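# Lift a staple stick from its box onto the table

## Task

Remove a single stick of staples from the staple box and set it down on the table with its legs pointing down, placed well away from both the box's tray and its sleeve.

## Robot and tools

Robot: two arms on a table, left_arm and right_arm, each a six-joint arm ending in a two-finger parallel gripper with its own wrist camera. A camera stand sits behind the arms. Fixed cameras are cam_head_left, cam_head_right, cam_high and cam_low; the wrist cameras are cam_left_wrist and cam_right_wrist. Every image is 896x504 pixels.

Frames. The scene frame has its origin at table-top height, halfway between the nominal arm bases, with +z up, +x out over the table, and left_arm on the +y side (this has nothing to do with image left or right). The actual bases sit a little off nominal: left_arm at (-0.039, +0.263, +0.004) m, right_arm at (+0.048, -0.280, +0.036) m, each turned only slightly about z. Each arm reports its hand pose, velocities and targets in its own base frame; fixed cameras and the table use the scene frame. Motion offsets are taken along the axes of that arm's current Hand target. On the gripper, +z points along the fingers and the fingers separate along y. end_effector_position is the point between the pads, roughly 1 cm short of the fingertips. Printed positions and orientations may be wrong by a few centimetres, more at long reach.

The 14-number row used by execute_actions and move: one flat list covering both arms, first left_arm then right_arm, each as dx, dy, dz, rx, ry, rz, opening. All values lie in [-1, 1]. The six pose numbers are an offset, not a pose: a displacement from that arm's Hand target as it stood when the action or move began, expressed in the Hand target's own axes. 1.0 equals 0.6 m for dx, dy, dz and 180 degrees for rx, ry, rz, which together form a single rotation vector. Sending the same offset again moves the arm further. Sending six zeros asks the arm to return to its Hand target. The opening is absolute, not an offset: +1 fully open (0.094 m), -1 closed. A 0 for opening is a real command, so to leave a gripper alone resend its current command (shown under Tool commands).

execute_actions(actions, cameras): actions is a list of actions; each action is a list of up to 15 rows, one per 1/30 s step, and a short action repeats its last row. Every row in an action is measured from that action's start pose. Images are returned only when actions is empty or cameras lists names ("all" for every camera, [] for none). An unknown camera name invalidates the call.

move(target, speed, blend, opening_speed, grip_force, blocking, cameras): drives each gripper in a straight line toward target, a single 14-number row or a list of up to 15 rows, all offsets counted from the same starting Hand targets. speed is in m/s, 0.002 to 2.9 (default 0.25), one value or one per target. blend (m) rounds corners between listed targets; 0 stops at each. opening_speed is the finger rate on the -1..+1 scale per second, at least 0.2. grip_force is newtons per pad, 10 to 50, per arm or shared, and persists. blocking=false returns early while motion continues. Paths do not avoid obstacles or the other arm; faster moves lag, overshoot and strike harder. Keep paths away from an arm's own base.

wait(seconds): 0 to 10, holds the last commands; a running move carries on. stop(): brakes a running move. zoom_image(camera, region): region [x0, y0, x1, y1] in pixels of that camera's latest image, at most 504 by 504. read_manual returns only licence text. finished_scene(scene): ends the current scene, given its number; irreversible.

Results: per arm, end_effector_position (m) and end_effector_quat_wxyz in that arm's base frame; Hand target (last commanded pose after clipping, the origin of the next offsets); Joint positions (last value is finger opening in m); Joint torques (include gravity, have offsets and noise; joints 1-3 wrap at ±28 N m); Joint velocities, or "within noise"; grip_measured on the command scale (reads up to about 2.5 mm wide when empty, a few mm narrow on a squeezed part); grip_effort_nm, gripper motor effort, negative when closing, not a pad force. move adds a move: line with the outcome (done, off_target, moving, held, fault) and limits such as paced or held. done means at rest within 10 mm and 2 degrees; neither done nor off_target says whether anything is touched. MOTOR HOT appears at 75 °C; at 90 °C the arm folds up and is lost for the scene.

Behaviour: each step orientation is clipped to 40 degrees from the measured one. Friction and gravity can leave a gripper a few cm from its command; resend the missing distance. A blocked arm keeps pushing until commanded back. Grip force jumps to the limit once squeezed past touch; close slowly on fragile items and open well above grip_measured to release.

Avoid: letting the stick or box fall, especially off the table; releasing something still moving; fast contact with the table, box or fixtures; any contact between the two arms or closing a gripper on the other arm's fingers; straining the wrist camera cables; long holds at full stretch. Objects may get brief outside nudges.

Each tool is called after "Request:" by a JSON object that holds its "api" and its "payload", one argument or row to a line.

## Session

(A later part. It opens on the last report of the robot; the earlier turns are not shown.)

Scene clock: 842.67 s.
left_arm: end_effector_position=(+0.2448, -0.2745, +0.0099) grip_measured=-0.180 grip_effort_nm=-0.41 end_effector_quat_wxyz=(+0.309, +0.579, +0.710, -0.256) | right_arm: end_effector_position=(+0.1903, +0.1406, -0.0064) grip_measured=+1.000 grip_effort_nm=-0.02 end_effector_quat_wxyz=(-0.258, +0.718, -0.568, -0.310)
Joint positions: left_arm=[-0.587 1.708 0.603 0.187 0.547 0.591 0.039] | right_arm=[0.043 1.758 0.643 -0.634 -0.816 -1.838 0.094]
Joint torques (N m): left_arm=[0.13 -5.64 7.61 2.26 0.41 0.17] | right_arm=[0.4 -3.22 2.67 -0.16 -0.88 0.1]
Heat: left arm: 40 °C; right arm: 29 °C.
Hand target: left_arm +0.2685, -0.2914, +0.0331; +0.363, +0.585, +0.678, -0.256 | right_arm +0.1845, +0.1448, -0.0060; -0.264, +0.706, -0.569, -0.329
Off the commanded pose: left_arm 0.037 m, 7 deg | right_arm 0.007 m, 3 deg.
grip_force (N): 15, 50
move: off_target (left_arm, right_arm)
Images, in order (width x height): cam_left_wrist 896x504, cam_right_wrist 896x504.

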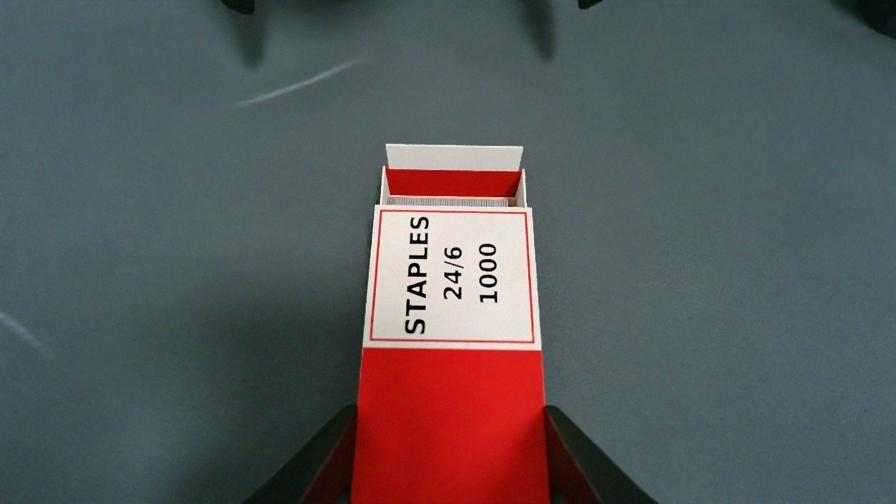

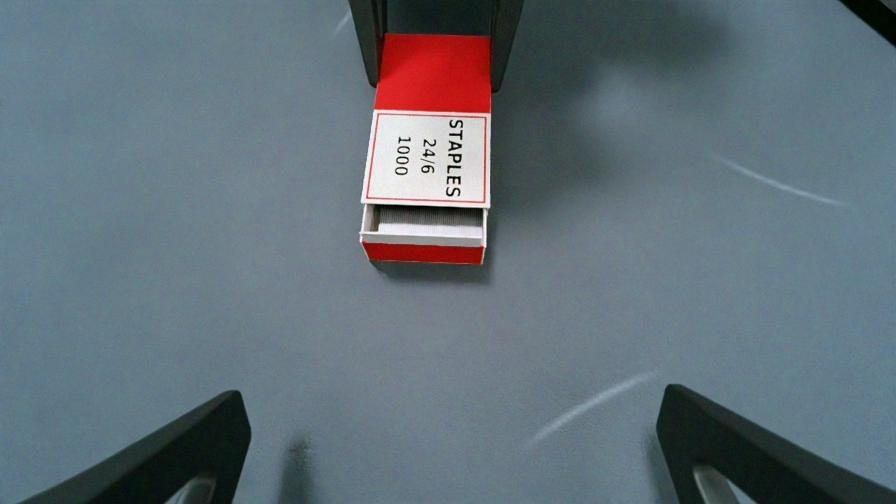

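Request:
{"api": "move", "payload": {
  "target": [0,0,0,0,0,0,-0.32,-0.0253,0.0118,0.0497,0,0,0,1],
  "speed": 0.12,
  "cameras": ["cam_left_wrist","cam_right_wrist"]
}}

Scene clock: 872.17 s.
left_arm: end_effector_position=(+0.2448, -0.2745, +0.0099) grip_measured=-0.180 grip_effort_nm=-0.41 end_effector_quat_wxyz=(+0.309, +0.579, +0.710, -0.256) | right_arm: end_effector_position=(+0.1693, +0.1694, -0.0231) grip_measured=+1.000 grip_effort_nm=-0.02 end_effector_quat_wxyz=(-0.239, +0.710, -0.578, -0.323)
Joint positions: left_arm=[-0.587 1.708 0.603 0.187 0.547 0.591 0.039] | right_arm=[0.195 1.758 0.543 -0.416 -0.825 -1.607 0.094]
Joint torques (N m): left_arm=[0.13 -5.63 7.61 2.26 0.41 0.17] | right_arm=[0.42 -5.9 2.52 0.04 -0.98 0.09]
Heat: left arm: 40 °C; right arm: 29 °C.
Hand target: left_arm +0.2685, -0.2914, +0.0331; +0.363, +0.585, +0.678, -0.256 | right_arm +0.1707, +0.1751, -0.0135; -0.264, +0.706, -0.569, -0.329
Off the commanded pose: left_arm 0.037 m, 7 deg | right_arm 0.011 m, 3 deg.
grip_force (N): 15, 50
move: off_target (left_arm, right_arm)
Images, in order (width x height): cam_left_wrist 896x504, cam_right_wrist 896x504.

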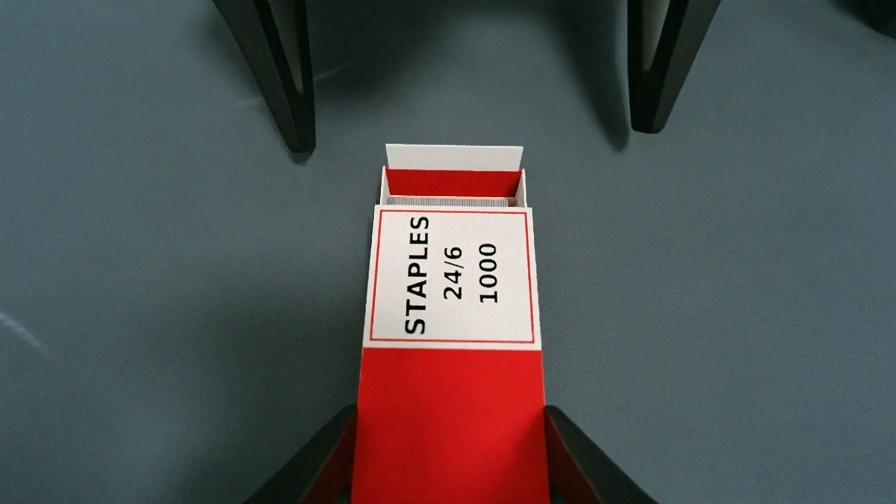

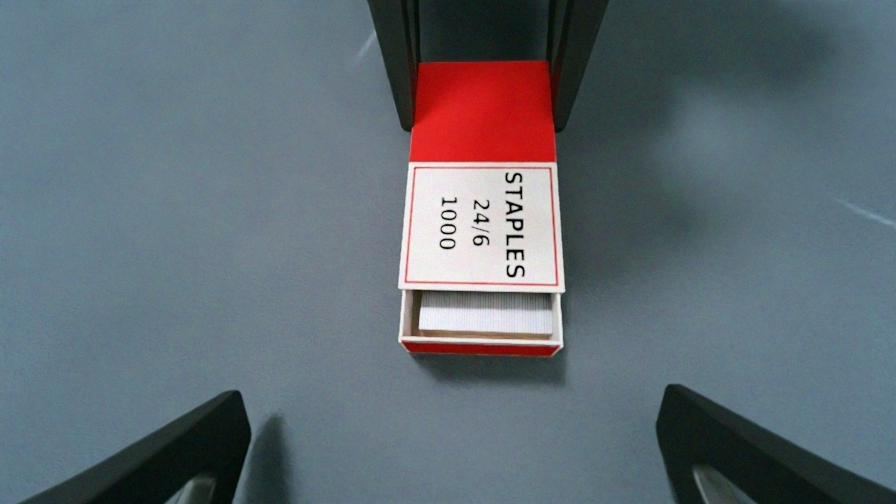

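Request:
{"api": "zoom_image", "payload": {
  "camera": "cam_right_wrist",
  "region": [390, 275, 580, 365]
}}

Request:
{"api": "zoom_image", "payload": {
  "camera": "cam_left_wrist",
  "region": [370, 130, 540, 225]
}}

Scaled by 2.653 from the camera's 896x504 image, which has a finer 1280x720 frame.

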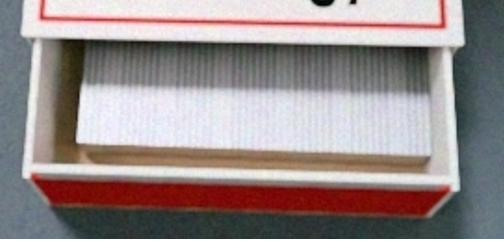

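Scaled by 2.965 from the camera's 896x504 image, which has a finer 1280x720 frame.

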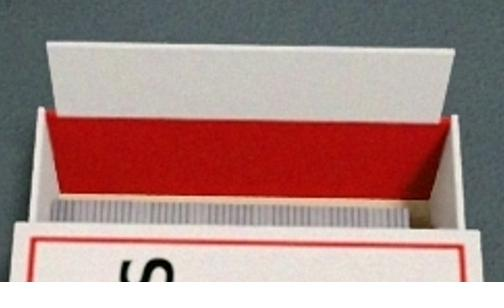

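Request:
{"api": "move", "payload": {
  "target": [0,0,0,0,0,0,-0.32,-0.0207,-0.0108,0.0218,0,0,0,0.1],
  "speed": 0.1,
  "cameras": ["cam_left_wrist","cam_right_wrist"]
}}

Request:
{"api": "zoom_image", "payload": {
  "camera": "cam_left_wrist",
  "region": [290, 110, 610, 290]
}}

Scene clock: 940.53 s.
left_arm: end_effector_position=(+0.2448, -0.2745, +0.0099) grip_measured=-0.180 grip_effort_nm=-0.41 end_effector_quat_wxyz=(+0.309, +0.579, +0.710, -0.256) | right_arm: end_effector_position=(+0.1714, +0.1883, -0.0234) grip_measured=+0.102 grip_effort_nm=-0.15 end_effector_quat_wxyz=(-0.237, +0.708, -0.581, -0.323)
Joint positions: left_arm=[-0.587 1.708 0.603 0.187 0.547 0.591 0.039] | right_arm=[0.281 1.758 0.543 -0.322 -0.825 -1.473 0.052]
Joint torques (N m): left_arm=[0.14 -5.64 7.61 2.26 0.41 0.17] | right_arm=[0.42 -6.42 2.69 0.21 -0.96 0.11]
Heat: left arm: 42 °C; right arm: 28 °C.
Hand target: left_arm +0.2685, -0.2914, +0.0331; +0.363, +0.585, +0.678, -0.256 | right_arm +0.1731, +0.1941, -0.0125; -0.264, +0.706, -0.569, -0.329
Off the commanded pose: left_arm 0.037 m, 7 deg | right_arm 0.012 m, 3 deg.
grip_force (N): 15, 50
move: off_target (left_arm, right_arm)
Images, in order (width x height): cam_left_wrist 896x504, cam_right_wrist 896x504.

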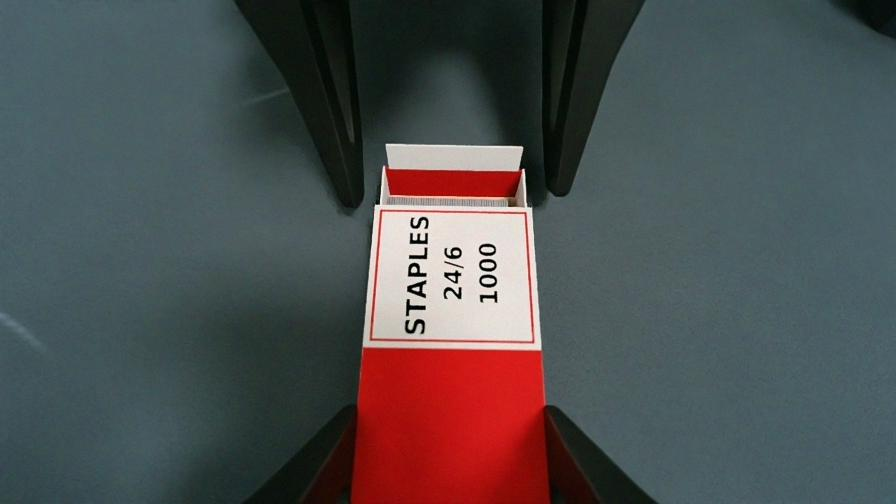

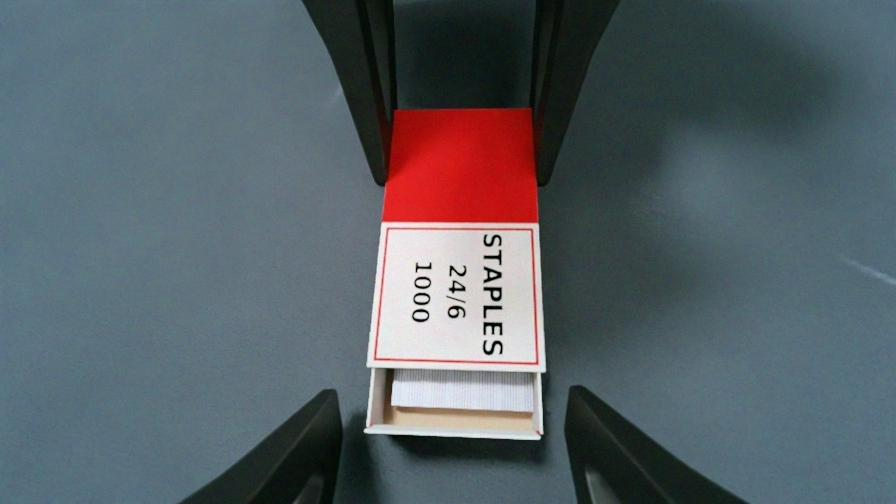

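Scaled by 1.575 from the camera's 896x504 image, which has a finer 1280x720 frame.

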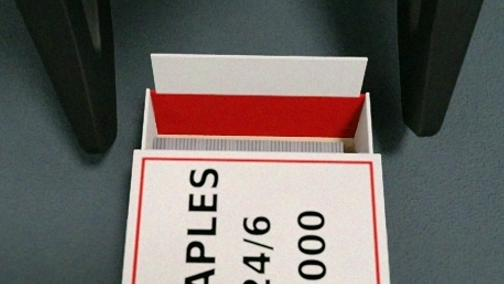

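Request:
{"api": "zoom_image", "payload": {
  "camera": "cam_right_wrist",
  "region": [320, 350, 600, 500]
}}

Scaled by 1.800 from the camera's 896x504 image, which has a finer 1280x720 frame.

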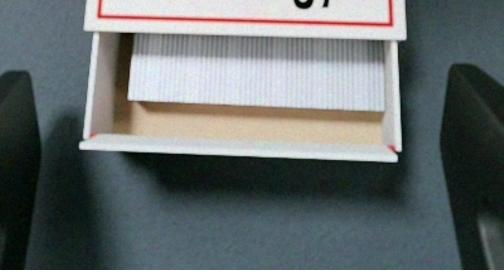

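Request:
{"api": "move", "payload": {
  "target": [0,0,0,0,0,0,-0.32,0,0,0,0,0,0,-0.40],
  "grip_force": [20, 12],
  "opening_speed": 0.2,
  "cameras": ["cam_left_wrist","cam_right_wrist"]
}}

Request:
{"api": "zoom_image", "payload": {
  "camera": "cam_right_wrist",
  "region": [320, 350, 600, 500]
}}

Scene clock: 975.20 s.
left_arm: end_effector_position=(+0.2448, -0.2745, +0.0099) grip_measured=-0.188 grip_effort_nm=-0.50 end_effector_quat_wxyz=(+0.309, +0.579, +0.710, -0.256) | right_arm: end_effector_position=(+0.1717, +0.1884, -0.0234) grip_measured=-0.216 grip_effort_nm=-0.35 end_effector_quat_wxyz=(-0.238, +0.708, -0.581, -0.323)
Joint positions: left_arm=[-0.587 1.708 0.603 0.187 0.547 0.591 0.038] | right_arm=[0.281 1.758 0.543 -0.321 -0.825 -1.472 0.037]
Joint torques (N m): left_arm=[0.13 -5.64 7.61 2.26 0.41 0.17] | right_arm=[0.39 -6.38 2.67 0.21 -0.96 0.1]
Heat: left arm: 42 °C; right arm: 29 °C.
Hand target: left_arm +0.2685, -0.2914, +0.0331; +0.363, +0.585, +0.678, -0.256 | right_arm +0.1731, +0.1941, -0.0125; -0.264, +0.706, -0.569, -0.329
Off the commanded pose: left_arm 0.037 m, 7 deg | right_arm 0.012 m, 3 deg.
grip_force (N): 20, 12
move: off_target (left_arm, right_arm)
Images, in order (width x height): cam_left_wrist 896x504, cam_right_wrist 896x504.

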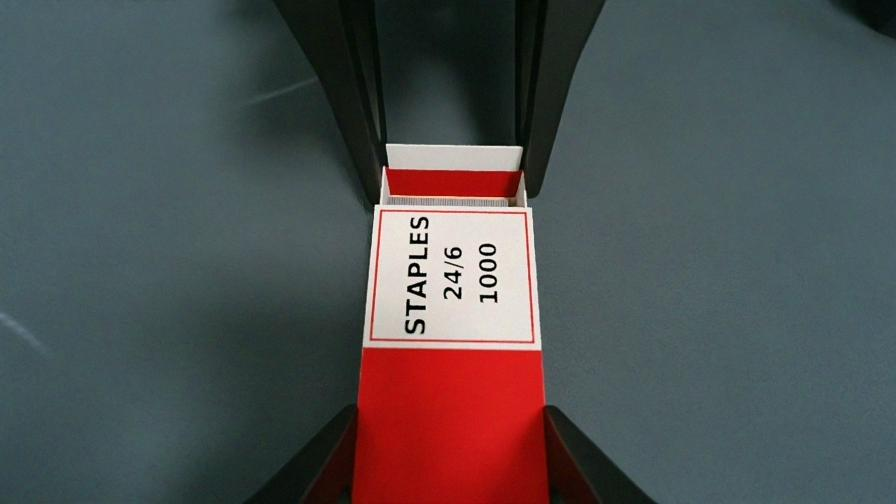

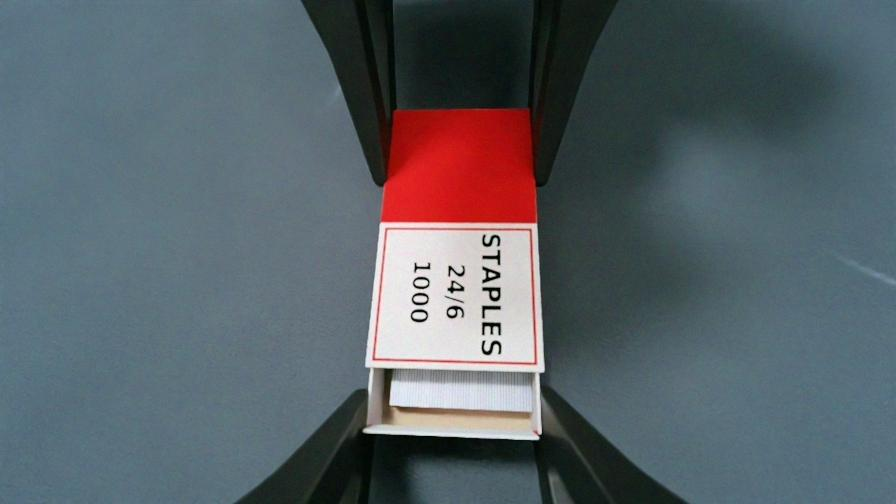

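Scaled by 1.800 from the camera's 896x504 image, which has a finer 1280x720 frame.

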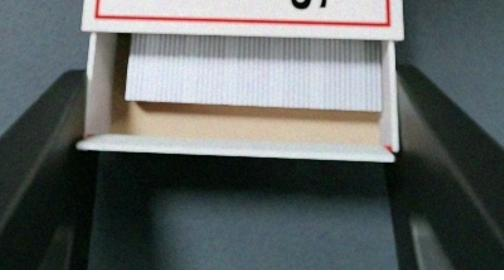

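Request:
{"api": "move", "payload": {
  "target": [0,0,0,0,0,0,-0.34,0.0213,0.0008,-0.0253,0,0,0,-0.42],
  "speed": 0.05,
  "cameras": ["cam_left_wrist","cam_right_wrist"]
}}

Request:
{"api": "zoom_image", "payload": {
  "camera": "cam_right_wrist",
  "region": [320, 300, 600, 500]
}}

Scene clock: 984.30 s.
left_arm: end_effector_position=(+0.2455, -0.2759, +0.0115) grip_measured=-0.188 grip_effort_nm=-0.50 end_effector_quat_wxyz=(+0.314, +0.581, +0.706, -0.256) | right_arm: end_effector_position=(+0.1739, +0.1704, -0.0219) grip_measured=-0.216 grip_effort_nm=-0.35 end_effector_quat_wxyz=(-0.248, +0.707, -0.580, -0.321)
Joint positions: left_arm=[-0.587 1.708 0.603 0.196 0.552 0.595 0.038] | right_arm=[0.189 1.758 0.543 -0.396 -0.835 -1.597 0.037]
Joint torques (N m): left_arm=[0.13 -5.49 7.64 2.19 0.37 0.12] | right_arm=[-0.4 -4.86 4.44 -0.28 -0.86 -0.08]
Heat: left arm: 42 °C; right arm: 29 °C.
Hand target: left_arm +0.2685, -0.2914, +0.0331; +0.363, +0.585, +0.678, -0.256 | right_arm +0.1769, +0.1746, -0.0125; -0.264, +0.706, -0.569, -0.329
Off the commanded pose: left_arm 0.035 m, 7 deg | right_arm 0.011 m, 2 deg.
grip_force (N): 20, 12
move: off_target (left_arm, right_arm)
Images, in order (width x height): cam_left_wrist 896x504, cam_right_wrist 896x504.

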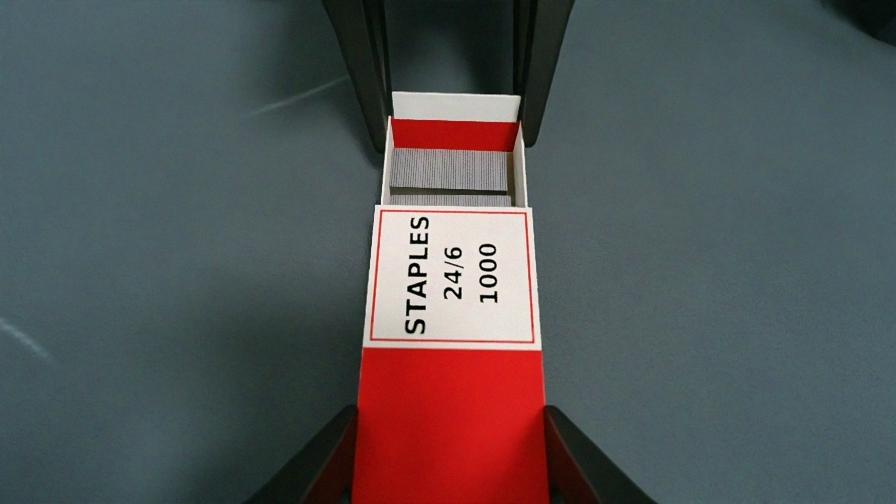

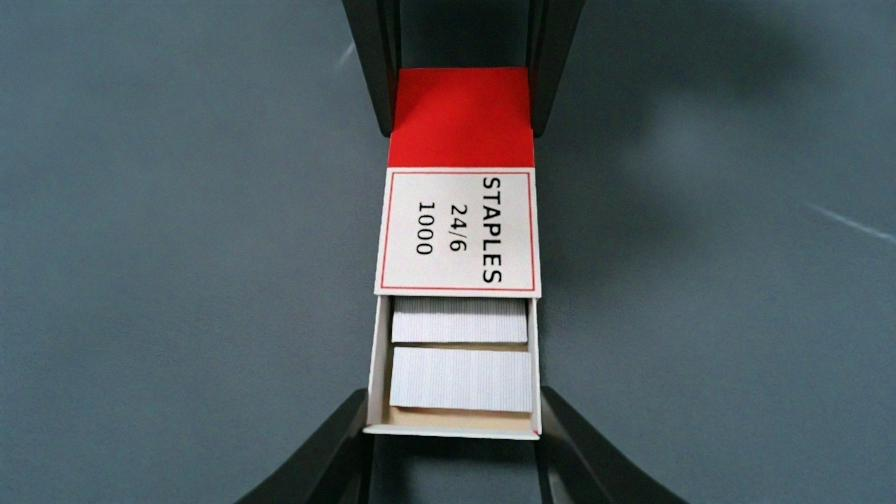

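Scaled by 1.800 from the camera's 896x504 image, which has a finer 1280x720 frame.

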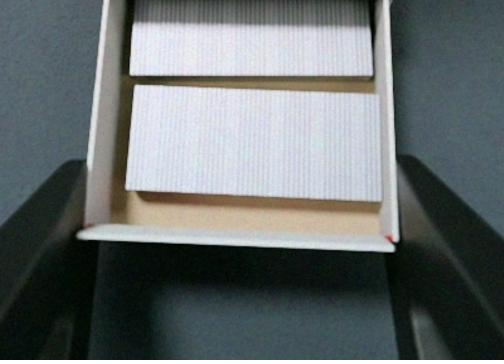

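Request:
{"api": "move", "payload": {
  "target": [0,0,0,0,0,0,-0.34,0.0468,0.0013,-0.0388,0,0,0,-0.42],
  "speed": 0.05,
  "cameras": ["cam_left_wrist","cam_right_wrist"]
}}

Request:
{"api": "zoom_image", "payload": {
  "camera": "cam_right_wrist",
  "region": [320, 200, 600, 500]
}}

Scene clock: 1110.80 s.
left_arm: end_effector_position=(+0.2451, -0.2762, +0.0117) grip_measured=-0.188 grip_effort_nm=-0.50 end_effector_quat_wxyz=(+0.313, +0.581, +0.706, -0.258) | right_arm: end_effector_position=(+0.1789, +0.1381, -0.0224) grip_measured=-0.216 grip_effort_nm=-0.35 end_effector_quat_wxyz=(-0.260, +0.706, -0.574, -0.324)
Joint positions: left_arm=[-0.587 1.708 0.603 0.196 0.555 0.595 0.038] | right_arm=[0.018 1.815 0.587 -0.56 -0.835 -1.855 0.037]
Joint torques (N m): left_arm=[0.13 -5.52 7.65 2.19 0.34 0.12] | right_arm=[-0.43 -3.15 5.3 -0.5 -0.58 -0.09]
Heat: left arm: 44 °C; right arm: 29 °C.
Hand target: left_arm +0.2685, -0.2914, +0.0331; +0.363, +0.585, +0.678, -0.256 | right_arm +0.1838, +0.1394, -0.0190; -0.264, +0.706, -0.569, -0.329
Off the commanded pose: left_arm 0.035 m, 7 deg | right_arm 0.006 m, 1 deg.
grip_force (N): 20, 12
move: off_target (left_arm)
Images, in order (width x height): cam_left_wrist 896x504, cam_right_wrist 896x504.

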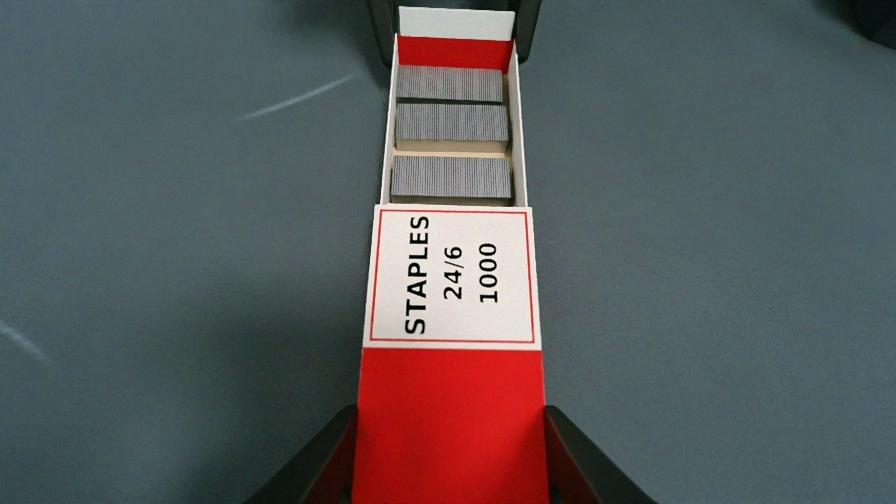

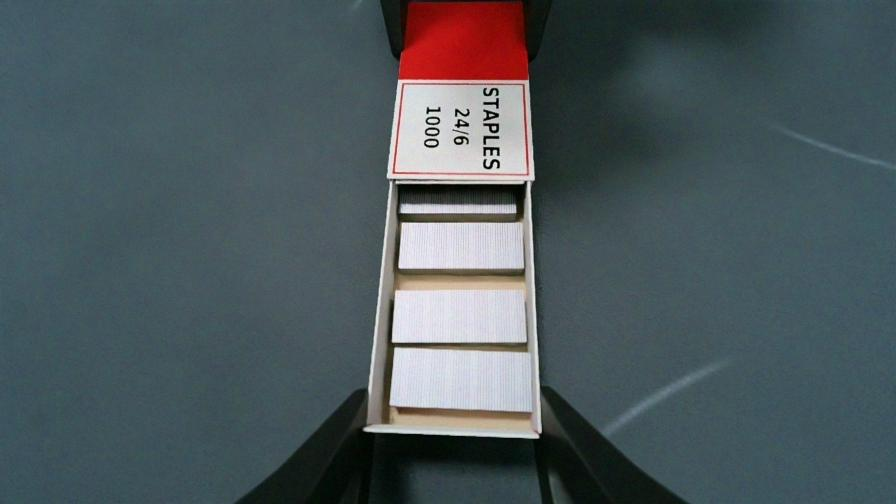

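Scaled by 1.680 from the camera's 896x504 image, which has a finer 1280x720 frame.

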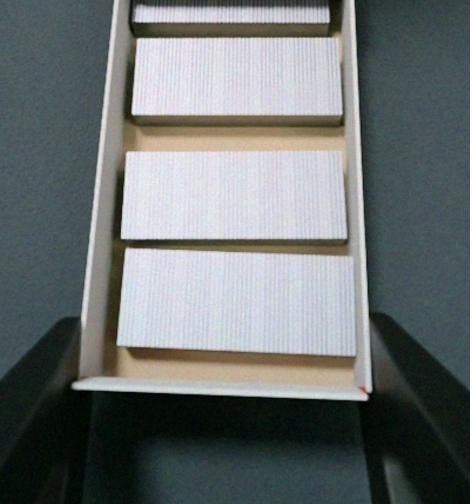

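Request:
{"api": "move", "payload": {
  "target": [
    [0,0,0,0,0,0,-0.34,0.0162,0.0005,-0.0192,0,0,0,-0.42],
    [0,0,0,0,0,0,-0.34,-0.0603,0.0007,-0.0837,0,-0.222,0,-0.42]
  ],
  "speed": [0.06,0.08],
  "cameras": ["cam_left_wrist","cam_right_wrist","cam_low"]
}}

Request:
{"api": "zoom_image", "payload": {
  "camera": "cam_right_wrist",
  "region": [300, 100, 600, 500]
}}

Scene clock: 1380.37 s.
left_arm: end_effector_position=(+0.2465, -0.2771, +0.0131) grip_measured=-0.188 grip_effort_nm=-0.50 end_effector_quat_wxyz=(+0.316, +0.581, +0.704, -0.258) | right_arm: end_effector_position=(+0.1841, +0.1241, +0.0282) grip_measured=-0.216 grip_effort_nm=-0.35 end_effector_quat_wxyz=(+0.371, -0.544, +0.616, +0.432)
Joint positions: left_arm=[-0.587 1.708 0.606 0.199 0.555 0.595 0.038] | right_arm=[-0.241 1.903 0.612 -0.875 -1.135 -2.074 0.037]
Joint torques (N m): left_arm=[0.12 -5.42 7.47 2.17 0.34 0.12] | right_arm=[-0.54 -6.06 1.81 -0.97 -1.02 -0.04]
Heat: left arm: 46 °C; right arm: 29 °C.
Hand target: left_arm +0.2685, -0.2914, +0.0331; +0.363, +0.585, +0.678, -0.256 | right_arm +0.1867, +0.1245, +0.0410; +0.443, -0.551, +0.444, +0.551
Off the commanded pose: left_arm 0.033 m, 6 deg | right_arm 0.013 m, 25 deg.
joint sent to its limit (right arm) — joint 6 (wrist roll), lower limit. The joint targets are off in position and orientation.
grip_force (N): 20, 12
move: off_target (left_arm, right_arm)
Images, in order (width x height): cam_low 896x504, cam_left_wrist 896x504, cam_right_wrist 896x504.

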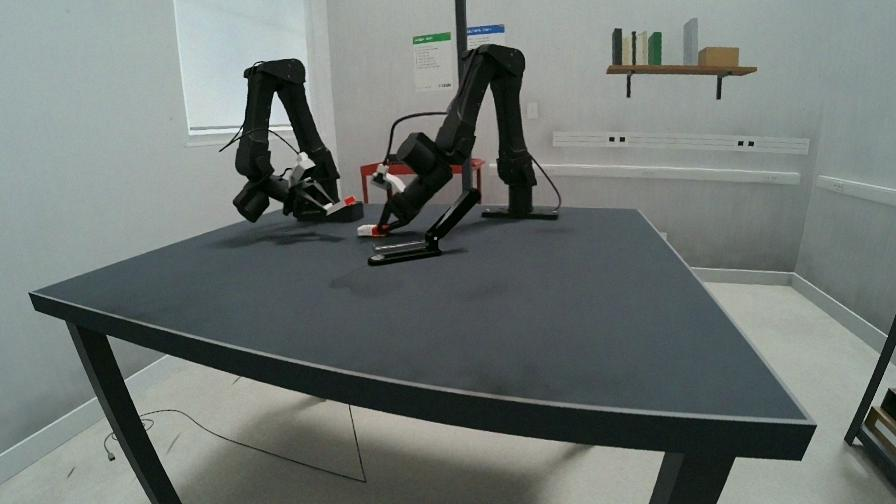

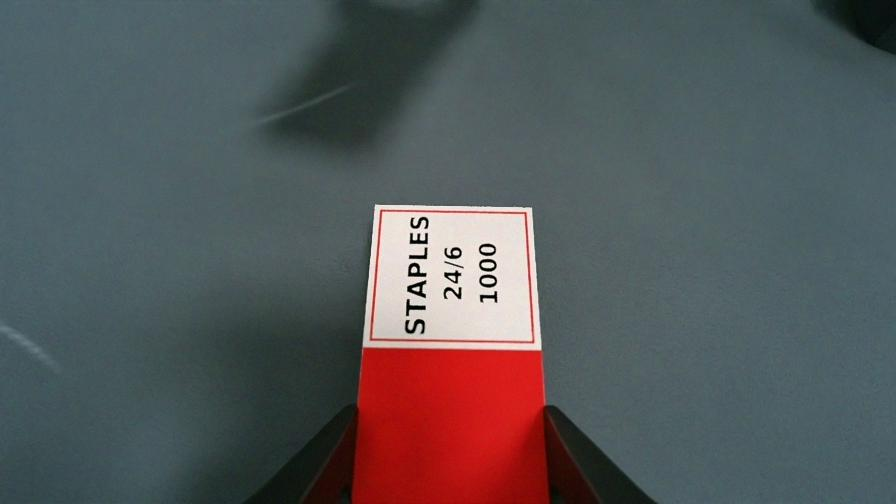

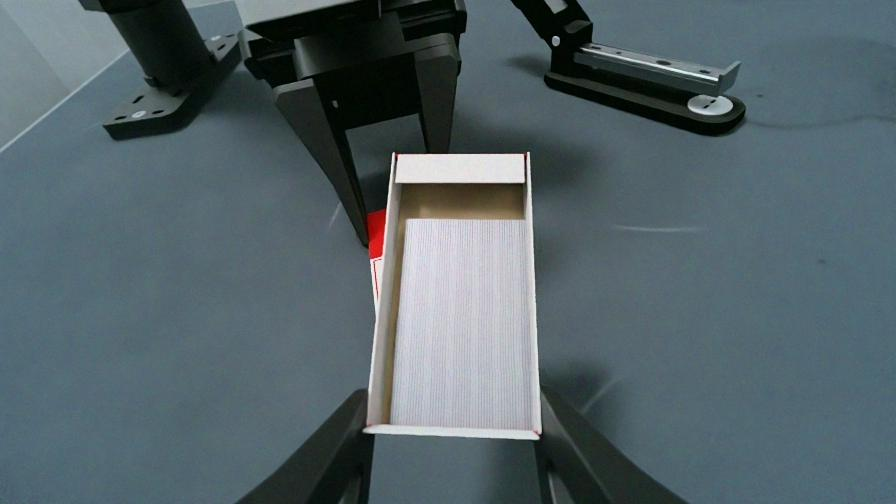

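Scaled by 1.260 from the camera's 896x504 image, which has a finer 1280x720 frame.

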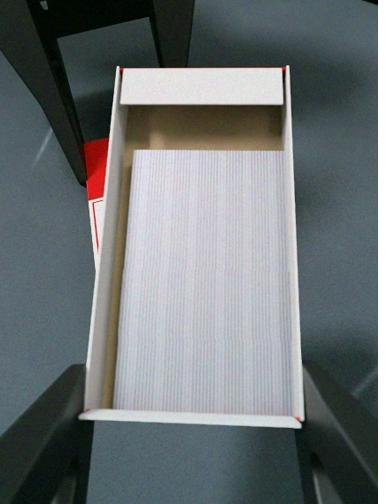

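Request:
{"api": "move", "payload": {
  "target": [
    [0,0,0,0,0,0,-0.34,0.075,0,0,0,0.222,0,-0.42],
    [0,0,0,0,0,0,-0.34,0.1,0,0,0,0.222,0,-0.42]
  ],
  "speed": [0.1,0.04],
  "cameras": ["cam_right_wrist","cam_low"]
}}

Request:
{"api": "zoom_image", "payload": {
  "camera": "cam_low",
  "region": [230, 140, 430, 260]
}}

Scene clock: 1470.80 s.
left_arm: end_effector_position=(+0.2465, -0.2771, +0.0131) grip_measured=-0.188 grip_effort_nm=-0.50 end_effector_quat_wxyz=(+0.316, +0.581, +0.704, -0.258) | right_arm: end_effector_position=(+0.1835, +0.1227, -0.0170) grip_measured=-0.216 grip_effort_nm=-0.35 end_effector_quat_wxyz=(-0.264, +0.702, -0.573, -0.330)
Joint positions: left_arm=[-0.587 1.708 0.606 0.199 0.555 0.595 0.038] | right_arm=[-0.063 1.843 0.638 -0.678 -0.829 -1.973 0.037]
Joint torques (N m): left_arm=[0.13 -5.42 7.47 2.17 0.34 0.11] | right_arm=[0.39 -3.28 3.97 -0.29 -0.42 0.11]
Heat: left arm: 47 °C; right arm: 28 °C.
Hand target: left_arm +0.2685, -0.2914, +0.0331; +0.363, +0.585, +0.678, -0.256 | right_arm +0.1866, +0.1244, -0.0190; -0.264, +0.706, -0.569, -0.329
Off the commanded pose: left_arm 0.033 m, 6 deg | right_arm 0.004 m, 1 deg.
grip_force (N): 20, 12
move: off_target (left_arm)
Images, in order (width x height): cam_low 896x504, cam_right_wrist 896x504.

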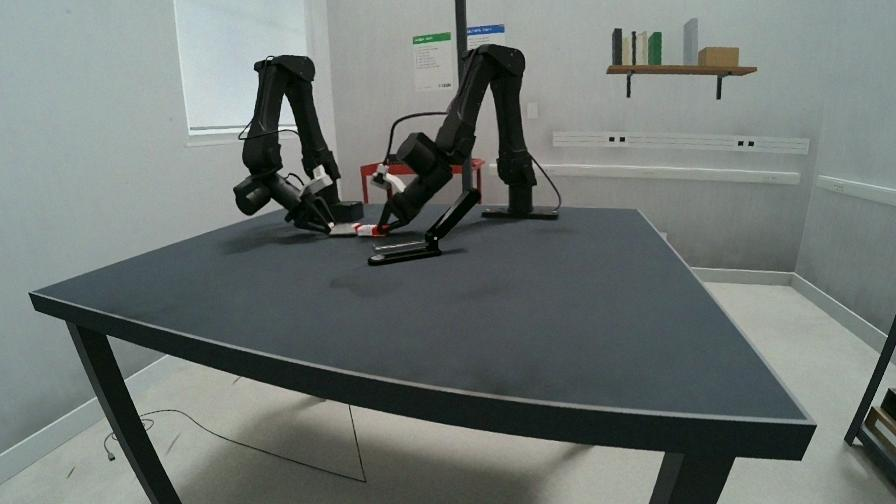

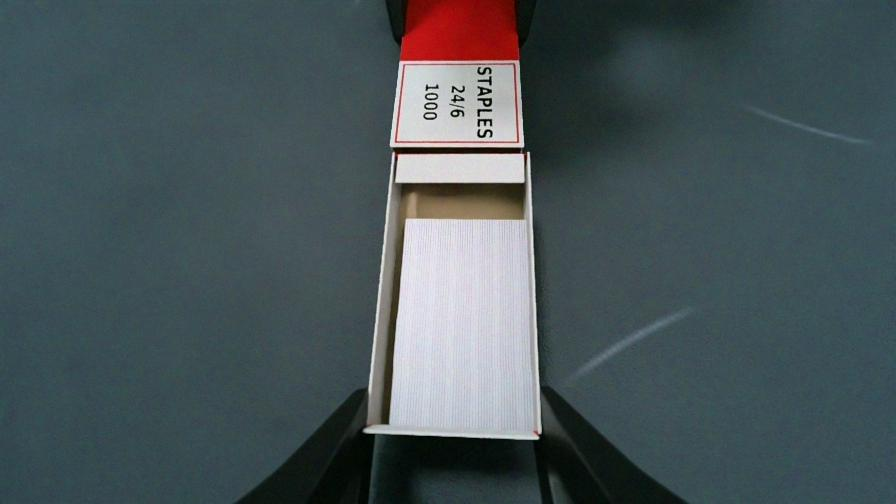

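Scaled by 2.520 from the camera's 896x504 image, which has a finer 1280x720 frame.

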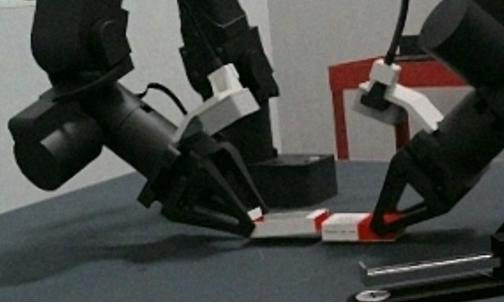

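Request:
{"api": "move", "payload": {
  "target": [0,0,0,0,0,0,-0.34,0.0077,0,0.0064,0,0,0,-0.42],
  "speed": 0.04,
  "cameras": ["cam_low"]
}}

Request:
{"api": "zoom_image", "payload": {
  "camera": "cam_low",
  "region": [230, 140, 430, 260]
}}

Scene clock: 1499.43 s.
left_arm: end_effector_position=(+0.2465, -0.2771, +0.0131) grip_measured=-0.188 grip_effort_nm=-0.50 end_effector_quat_wxyz=(+0.316, +0.581, +0.704, -0.258) | right_arm: end_effector_position=(+0.1854, +0.1226, -0.0226) grip_measured=-0.216 grip_effort_nm=-0.35 end_effector_quat_wxyz=(-0.265, +0.703, -0.573, -0.328)
Joint positions: left_arm=[-0.587 1.708 0.606 0.199 0.555 0.595 0.038] | right_arm=[-0.063 1.867 0.638 -0.649 -0.829 -1.973 0.037]
Joint torques (N m): left_arm=[0.12 -5.44 7.47 2.17 0.34 0.11] | right_arm=[0.38 -3.36 3.51 -0.27 -0.41 0.1]
Heat: left arm: 47 °C; right arm: 28 °C.
Hand target: left_arm +0.2685, -0.2914, +0.0331; +0.363, +0.585, +0.678, -0.256 | right_arm +0.1866, +0.1244, -0.0250; -0.264, +0.706, -0.569, -0.329
Off the commanded pose: left_arm 0.033 m, 6 deg | right_arm 0.003 m, 1 deg.
grip_force (N): 20, 12
move: off_target (left_arm)
Images, in order (width x height): cam_low 896x504.

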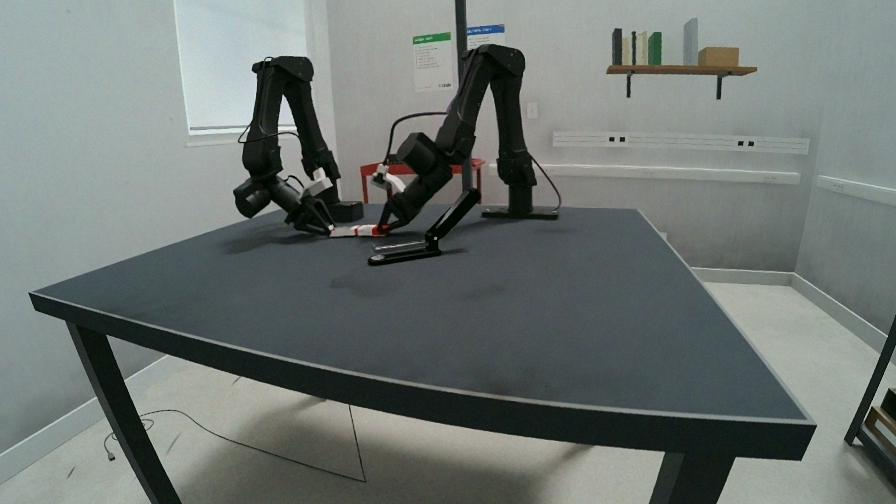

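Scaled by 2.520 from the camera's 896x504 image, which has a finer 1280x720 frame.

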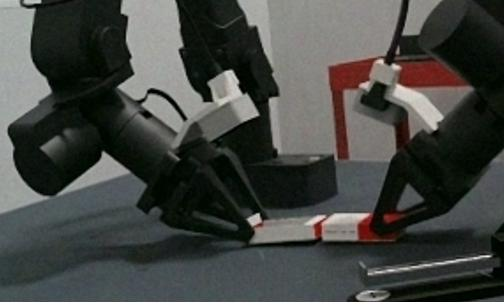

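Request:
{"api": "move", "payload": {
  "target": [0,0,0,0,0,0,0.1,0,0,0,0,0,0,0.1],
  "opening_speed": 0.4
}}

Request:
{"api": "move", "payload": {
  "target": [0,0,-0.1667,0,0,0,0.1,0,0,-0.1,0,0,0,0.1],
  "speed": 0.15,
  "cameras": ["cam_low","cam_right_wrist","cam_left_wrist"]
}}

Scene clock: 1537.37 s.
left_arm: end_effector_position=(+0.2465, -0.2771, +0.0131) grip_measured=+0.098 grip_effort_nm=0.08 end_effector_quat_wxyz=(+0.316, +0.581, +0.704, -0.258) | right_arm: end_effector_position=(+0.1857, +0.1226, -0.0227) grip_measured=+0.097 grip_effort_nm=0.11 end_effector_quat_wxyz=(-0.266, +0.703, -0.573, -0.328)
Joint positions: left_arm=[-0.587 1.708 0.606 0.199 0.555 0.595 0.052] | right_arm=[-0.063 1.867 0.638 -0.648 -0.829 -1.973 0.052]
Joint torques (N m): left_arm=[0.13 -5.44 7.46 2.17 0.33 0.11] | right_arm=[0.39 -3.33 3.51 -0.31 -0.43 0.1]
Heat: left arm: 47 °C; right arm: 28 °C.
Hand target: left_arm +0.2685, -0.2914, +0.0331; +0.363, +0.585, +0.678, -0.256 | right_arm +0.1866, +0.1244, -0.0250; -0.264, +0.706, -0.569, -0.329
Off the commanded pose: left_arm 0.033 m, 6 deg | right_arm 0.003 m, 1 deg.
grip_force (N): 20, 12
move: off_target (left_arm)

Scene clock: 1539.50 s.
left_arm: end_effector_position=(+0.2538, -0.2093, +0.0792) grip_measured=+0.098 grip_effort_nm=0.07 end_effector_quat_wxyz=(+0.356, +0.576, +0.695, -0.242) | right_arm: end_effector_position=(+0.1890, +0.0813, +0.0045) grip_measured=+0.097 grip_effort_nm=0.11 end_effector_quat_wxyz=(-0.239, +0.686, -0.609, -0.319)
Joint positions: left_arm=[-0.339 1.377 0.606 -0.178 0.684 0.816 0.052] | right_arm=[-0.223 1.789 0.729 -0.925 -0.728 -2.073 0.052]
Joint torques (N m): left_arm=[0.47 -6.69 6.63 1.09 0.64 0.17] | right_arm=[-0.2 -6.09 5.87 -0.84 -0.34 -0.05]
Heat: left arm: 46 °C; right arm: 28 °C.
Hand target: left_arm +0.2491, -0.2141, +0.0936; +0.363, +0.585, +0.678, -0.256 | right_arm +0.1965, +0.0795, +0.0137; -0.264, +0.706, -0.569, -0.329
Off the commanded pose: left_arm 0.016 m, 3 deg | right_arm 0.012 m, 6 deg.
joint sent to its limit (right arm) — joint 6 (wrist roll), lower limit. The joint targets are off in position and orientation.
grip_force (N): 20, 12
move: off_target (left_arm, right_arm)
Images, in order (width x height): cam_low 896x504, cam_left_wrist 896x504, cam_right_wrist 896x504.

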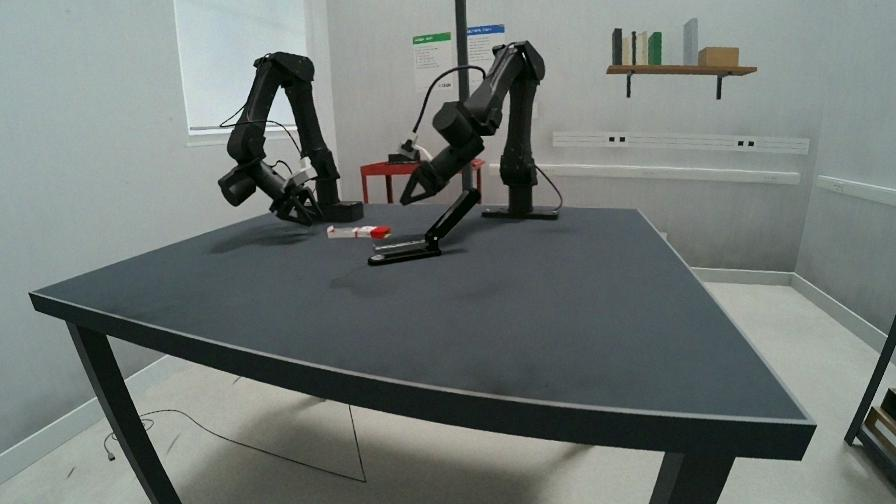

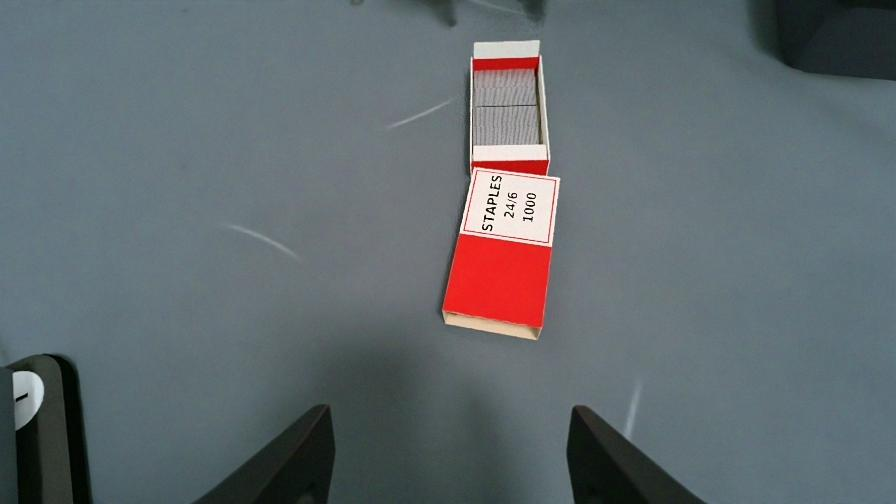

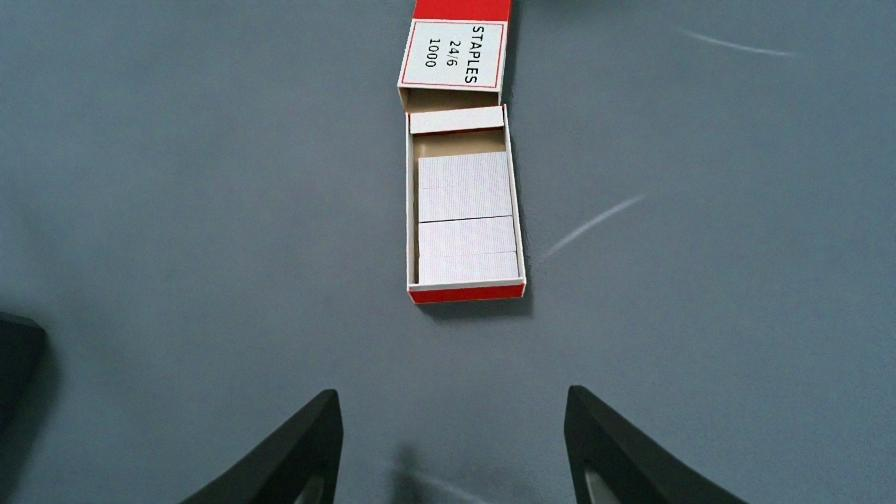

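Request:
{"api": "zoom_image", "payload": {
  "camera": "cam_right_wrist",
  "region": [390, 80, 550, 310]
}}

Scaled by 2.191 from the camera's 896x504 image, which has a finer 1280x720 frame.

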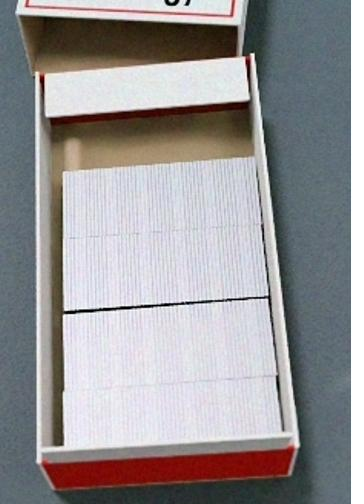

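Request:
{"api": "move", "payload": {
  "target": [0,0,0,0,0,0,0.1,-0.006,-0.0017,0.1068,0,0,0,0.4],
  "speed": 0.1,
  "cameras": ["cam_right_wrist"]
}}

Scene clock: 1649.10 s.
left_arm: end_effector_position=(+0.2538, -0.2093, +0.0792) grip_measured=+0.098 grip_effort_nm=0.08 end_effector_quat_wxyz=(+0.356, +0.576, +0.695, -0.242) | right_arm: end_effector_position=(+0.1888, +0.1245, -0.0269) grip_measured=+0.397 grip_effort_nm=0.11 end_effector_quat_wxyz=(-0.252, +0.721, -0.565, -0.313)
Joint positions: left_arm=[-0.339 1.377 0.606 -0.178 0.684 0.816 0.052] | right_arm=[-0.026 1.863 0.649 -0.625 -0.793 -1.95 0.066]
Joint torques (N m): left_arm=[0.47 -6.68 6.65 1.08 0.64 0.17] | right_arm=[0.38 -3.7 2.32 -0.3 -0.93 0.1]
Heat: left arm: 39 °C; right arm: 29 °C.
Hand target: left_arm +0.2491, -0.2141, +0.0936; +0.363, +0.585, +0.678, -0.256 | right_arm +0.1865, +0.1299, -0.0248; -0.264, +0.706, -0.569, -0.329
Off the commanded pose: left_arm 0.016 m, 3 deg | right_arm 0.006 m, 3 deg.
grip_force (N): 20, 12
move: off_target (left_arm, right_arm)
Images, in order (width x height): cam_right_wrist 896x504.

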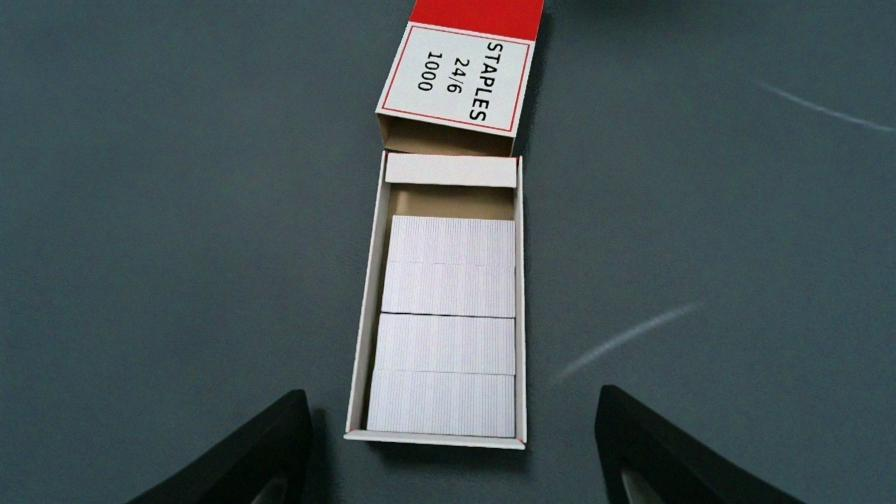

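Request:
{"api": "move", "payload": {
  "target": [0,0,0,0,0,0,0.1,-0.0051,0,-0.0043,0,0,0,-0.15],
  "grip_force": [20, 50],
  "speed": 0.05,
  "opening_speed": 0.6
}}

Request:
{"api": "move", "payload": {
  "target": [0,0,0,0,0,0,0.1,0,0,0,0,0,0,-0.42],
  "grip_force": [20, 12],
  "opening_speed": 0.2,
  "cameras": ["cam_right_wrist"]
}}

Scene clock: 1659.57 s.
left_arm: end_effector_position=(+0.2538, -0.2093, +0.0792) grip_measured=+0.098 grip_effort_nm=0.08 end_effector_quat_wxyz=(+0.356, +0.576, +0.695, -0.242) | right_arm: end_effector_position=(+0.1888, +0.1245, -0.0269) grip_measured=-0.147 grip_effort_nm=-0.15 end_effector_quat_wxyz=(-0.251, +0.720, -0.566, -0.313)
Joint positions: left_arm=[-0.339 1.377 0.606 -0.178 0.684 0.816 0.052] | right_arm=[-0.026 1.863 0.649 -0.625 -0.793 -1.949 0.04]
Joint torques (N m): left_arm=[0.47 -6.69 6.64 1.08 0.64 0.17] | right_arm=[0.39 -4.75 2.51 -0.42 -0.94 0.1]
Heat: left arm: 39 °C; right arm: 28 °C.
Hand target: left_arm +0.2491, -0.2141, +0.0936; +0.363, +0.585, +0.678, -0.256 | right_arm +0.1865, +0.1299, -0.0208; -0.264, +0.706, -0.569, -0.329
Off the commanded pose: left_arm 0.016 m, 3 deg | right_arm 0.008 m, 3 deg.
grip_force (N): 20, 50
move: off_target (left_arm, right_arm)

Scene clock: 1661.43 s.
left_arm: end_effector_position=(+0.2538, -0.2093, +0.0792) grip_measured=+0.098 grip_effort_nm=0.08 end_effector_quat_wxyz=(+0.356, +0.576, +0.695, -0.242) | right_arm: end_effector_position=(+0.1888, +0.1245, -0.0269) grip_measured=-0.218 grip_effort_nm=-0.35 end_effector_quat_wxyz=(-0.251, +0.720, -0.566, -0.313)
Joint positions: left_arm=[-0.339 1.377 0.606 -0.178 0.684 0.816 0.052] | right_arm=[-0.026 1.863 0.649 -0.625 -0.793 -1.949 0.037]
Joint torques (N m): left_arm=[0.47 -6.68 6.63 1.09 0.64 0.17] | right_arm=[0.4 -4.75 2.52 -0.41 -0.93 0.1]
Heat: left arm: 39 °C; right arm: 28 °C.
Hand target: left_arm +0.2491, -0.2141, +0.0936; +0.363, +0.585, +0.678, -0.256 | right_arm +0.1865, +0.1299, -0.0208; -0.264, +0.706, -0.569, -0.329
Off the commanded pose: left_arm 0.016 m, 3 deg | right_arm 0.008 m, 3 deg.
grip_force (N): 20, 12
move: off_target (left_arm, right_arm)
Images, in order (width x height): cam_right_wrist 896x504.

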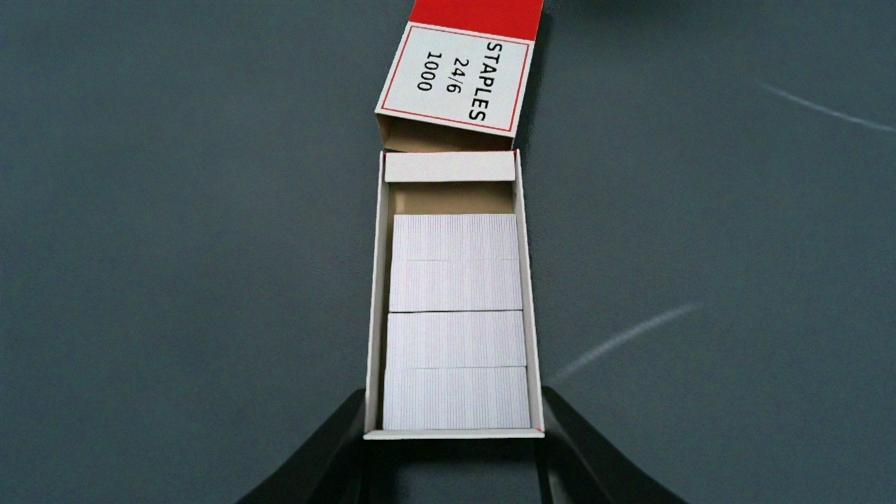

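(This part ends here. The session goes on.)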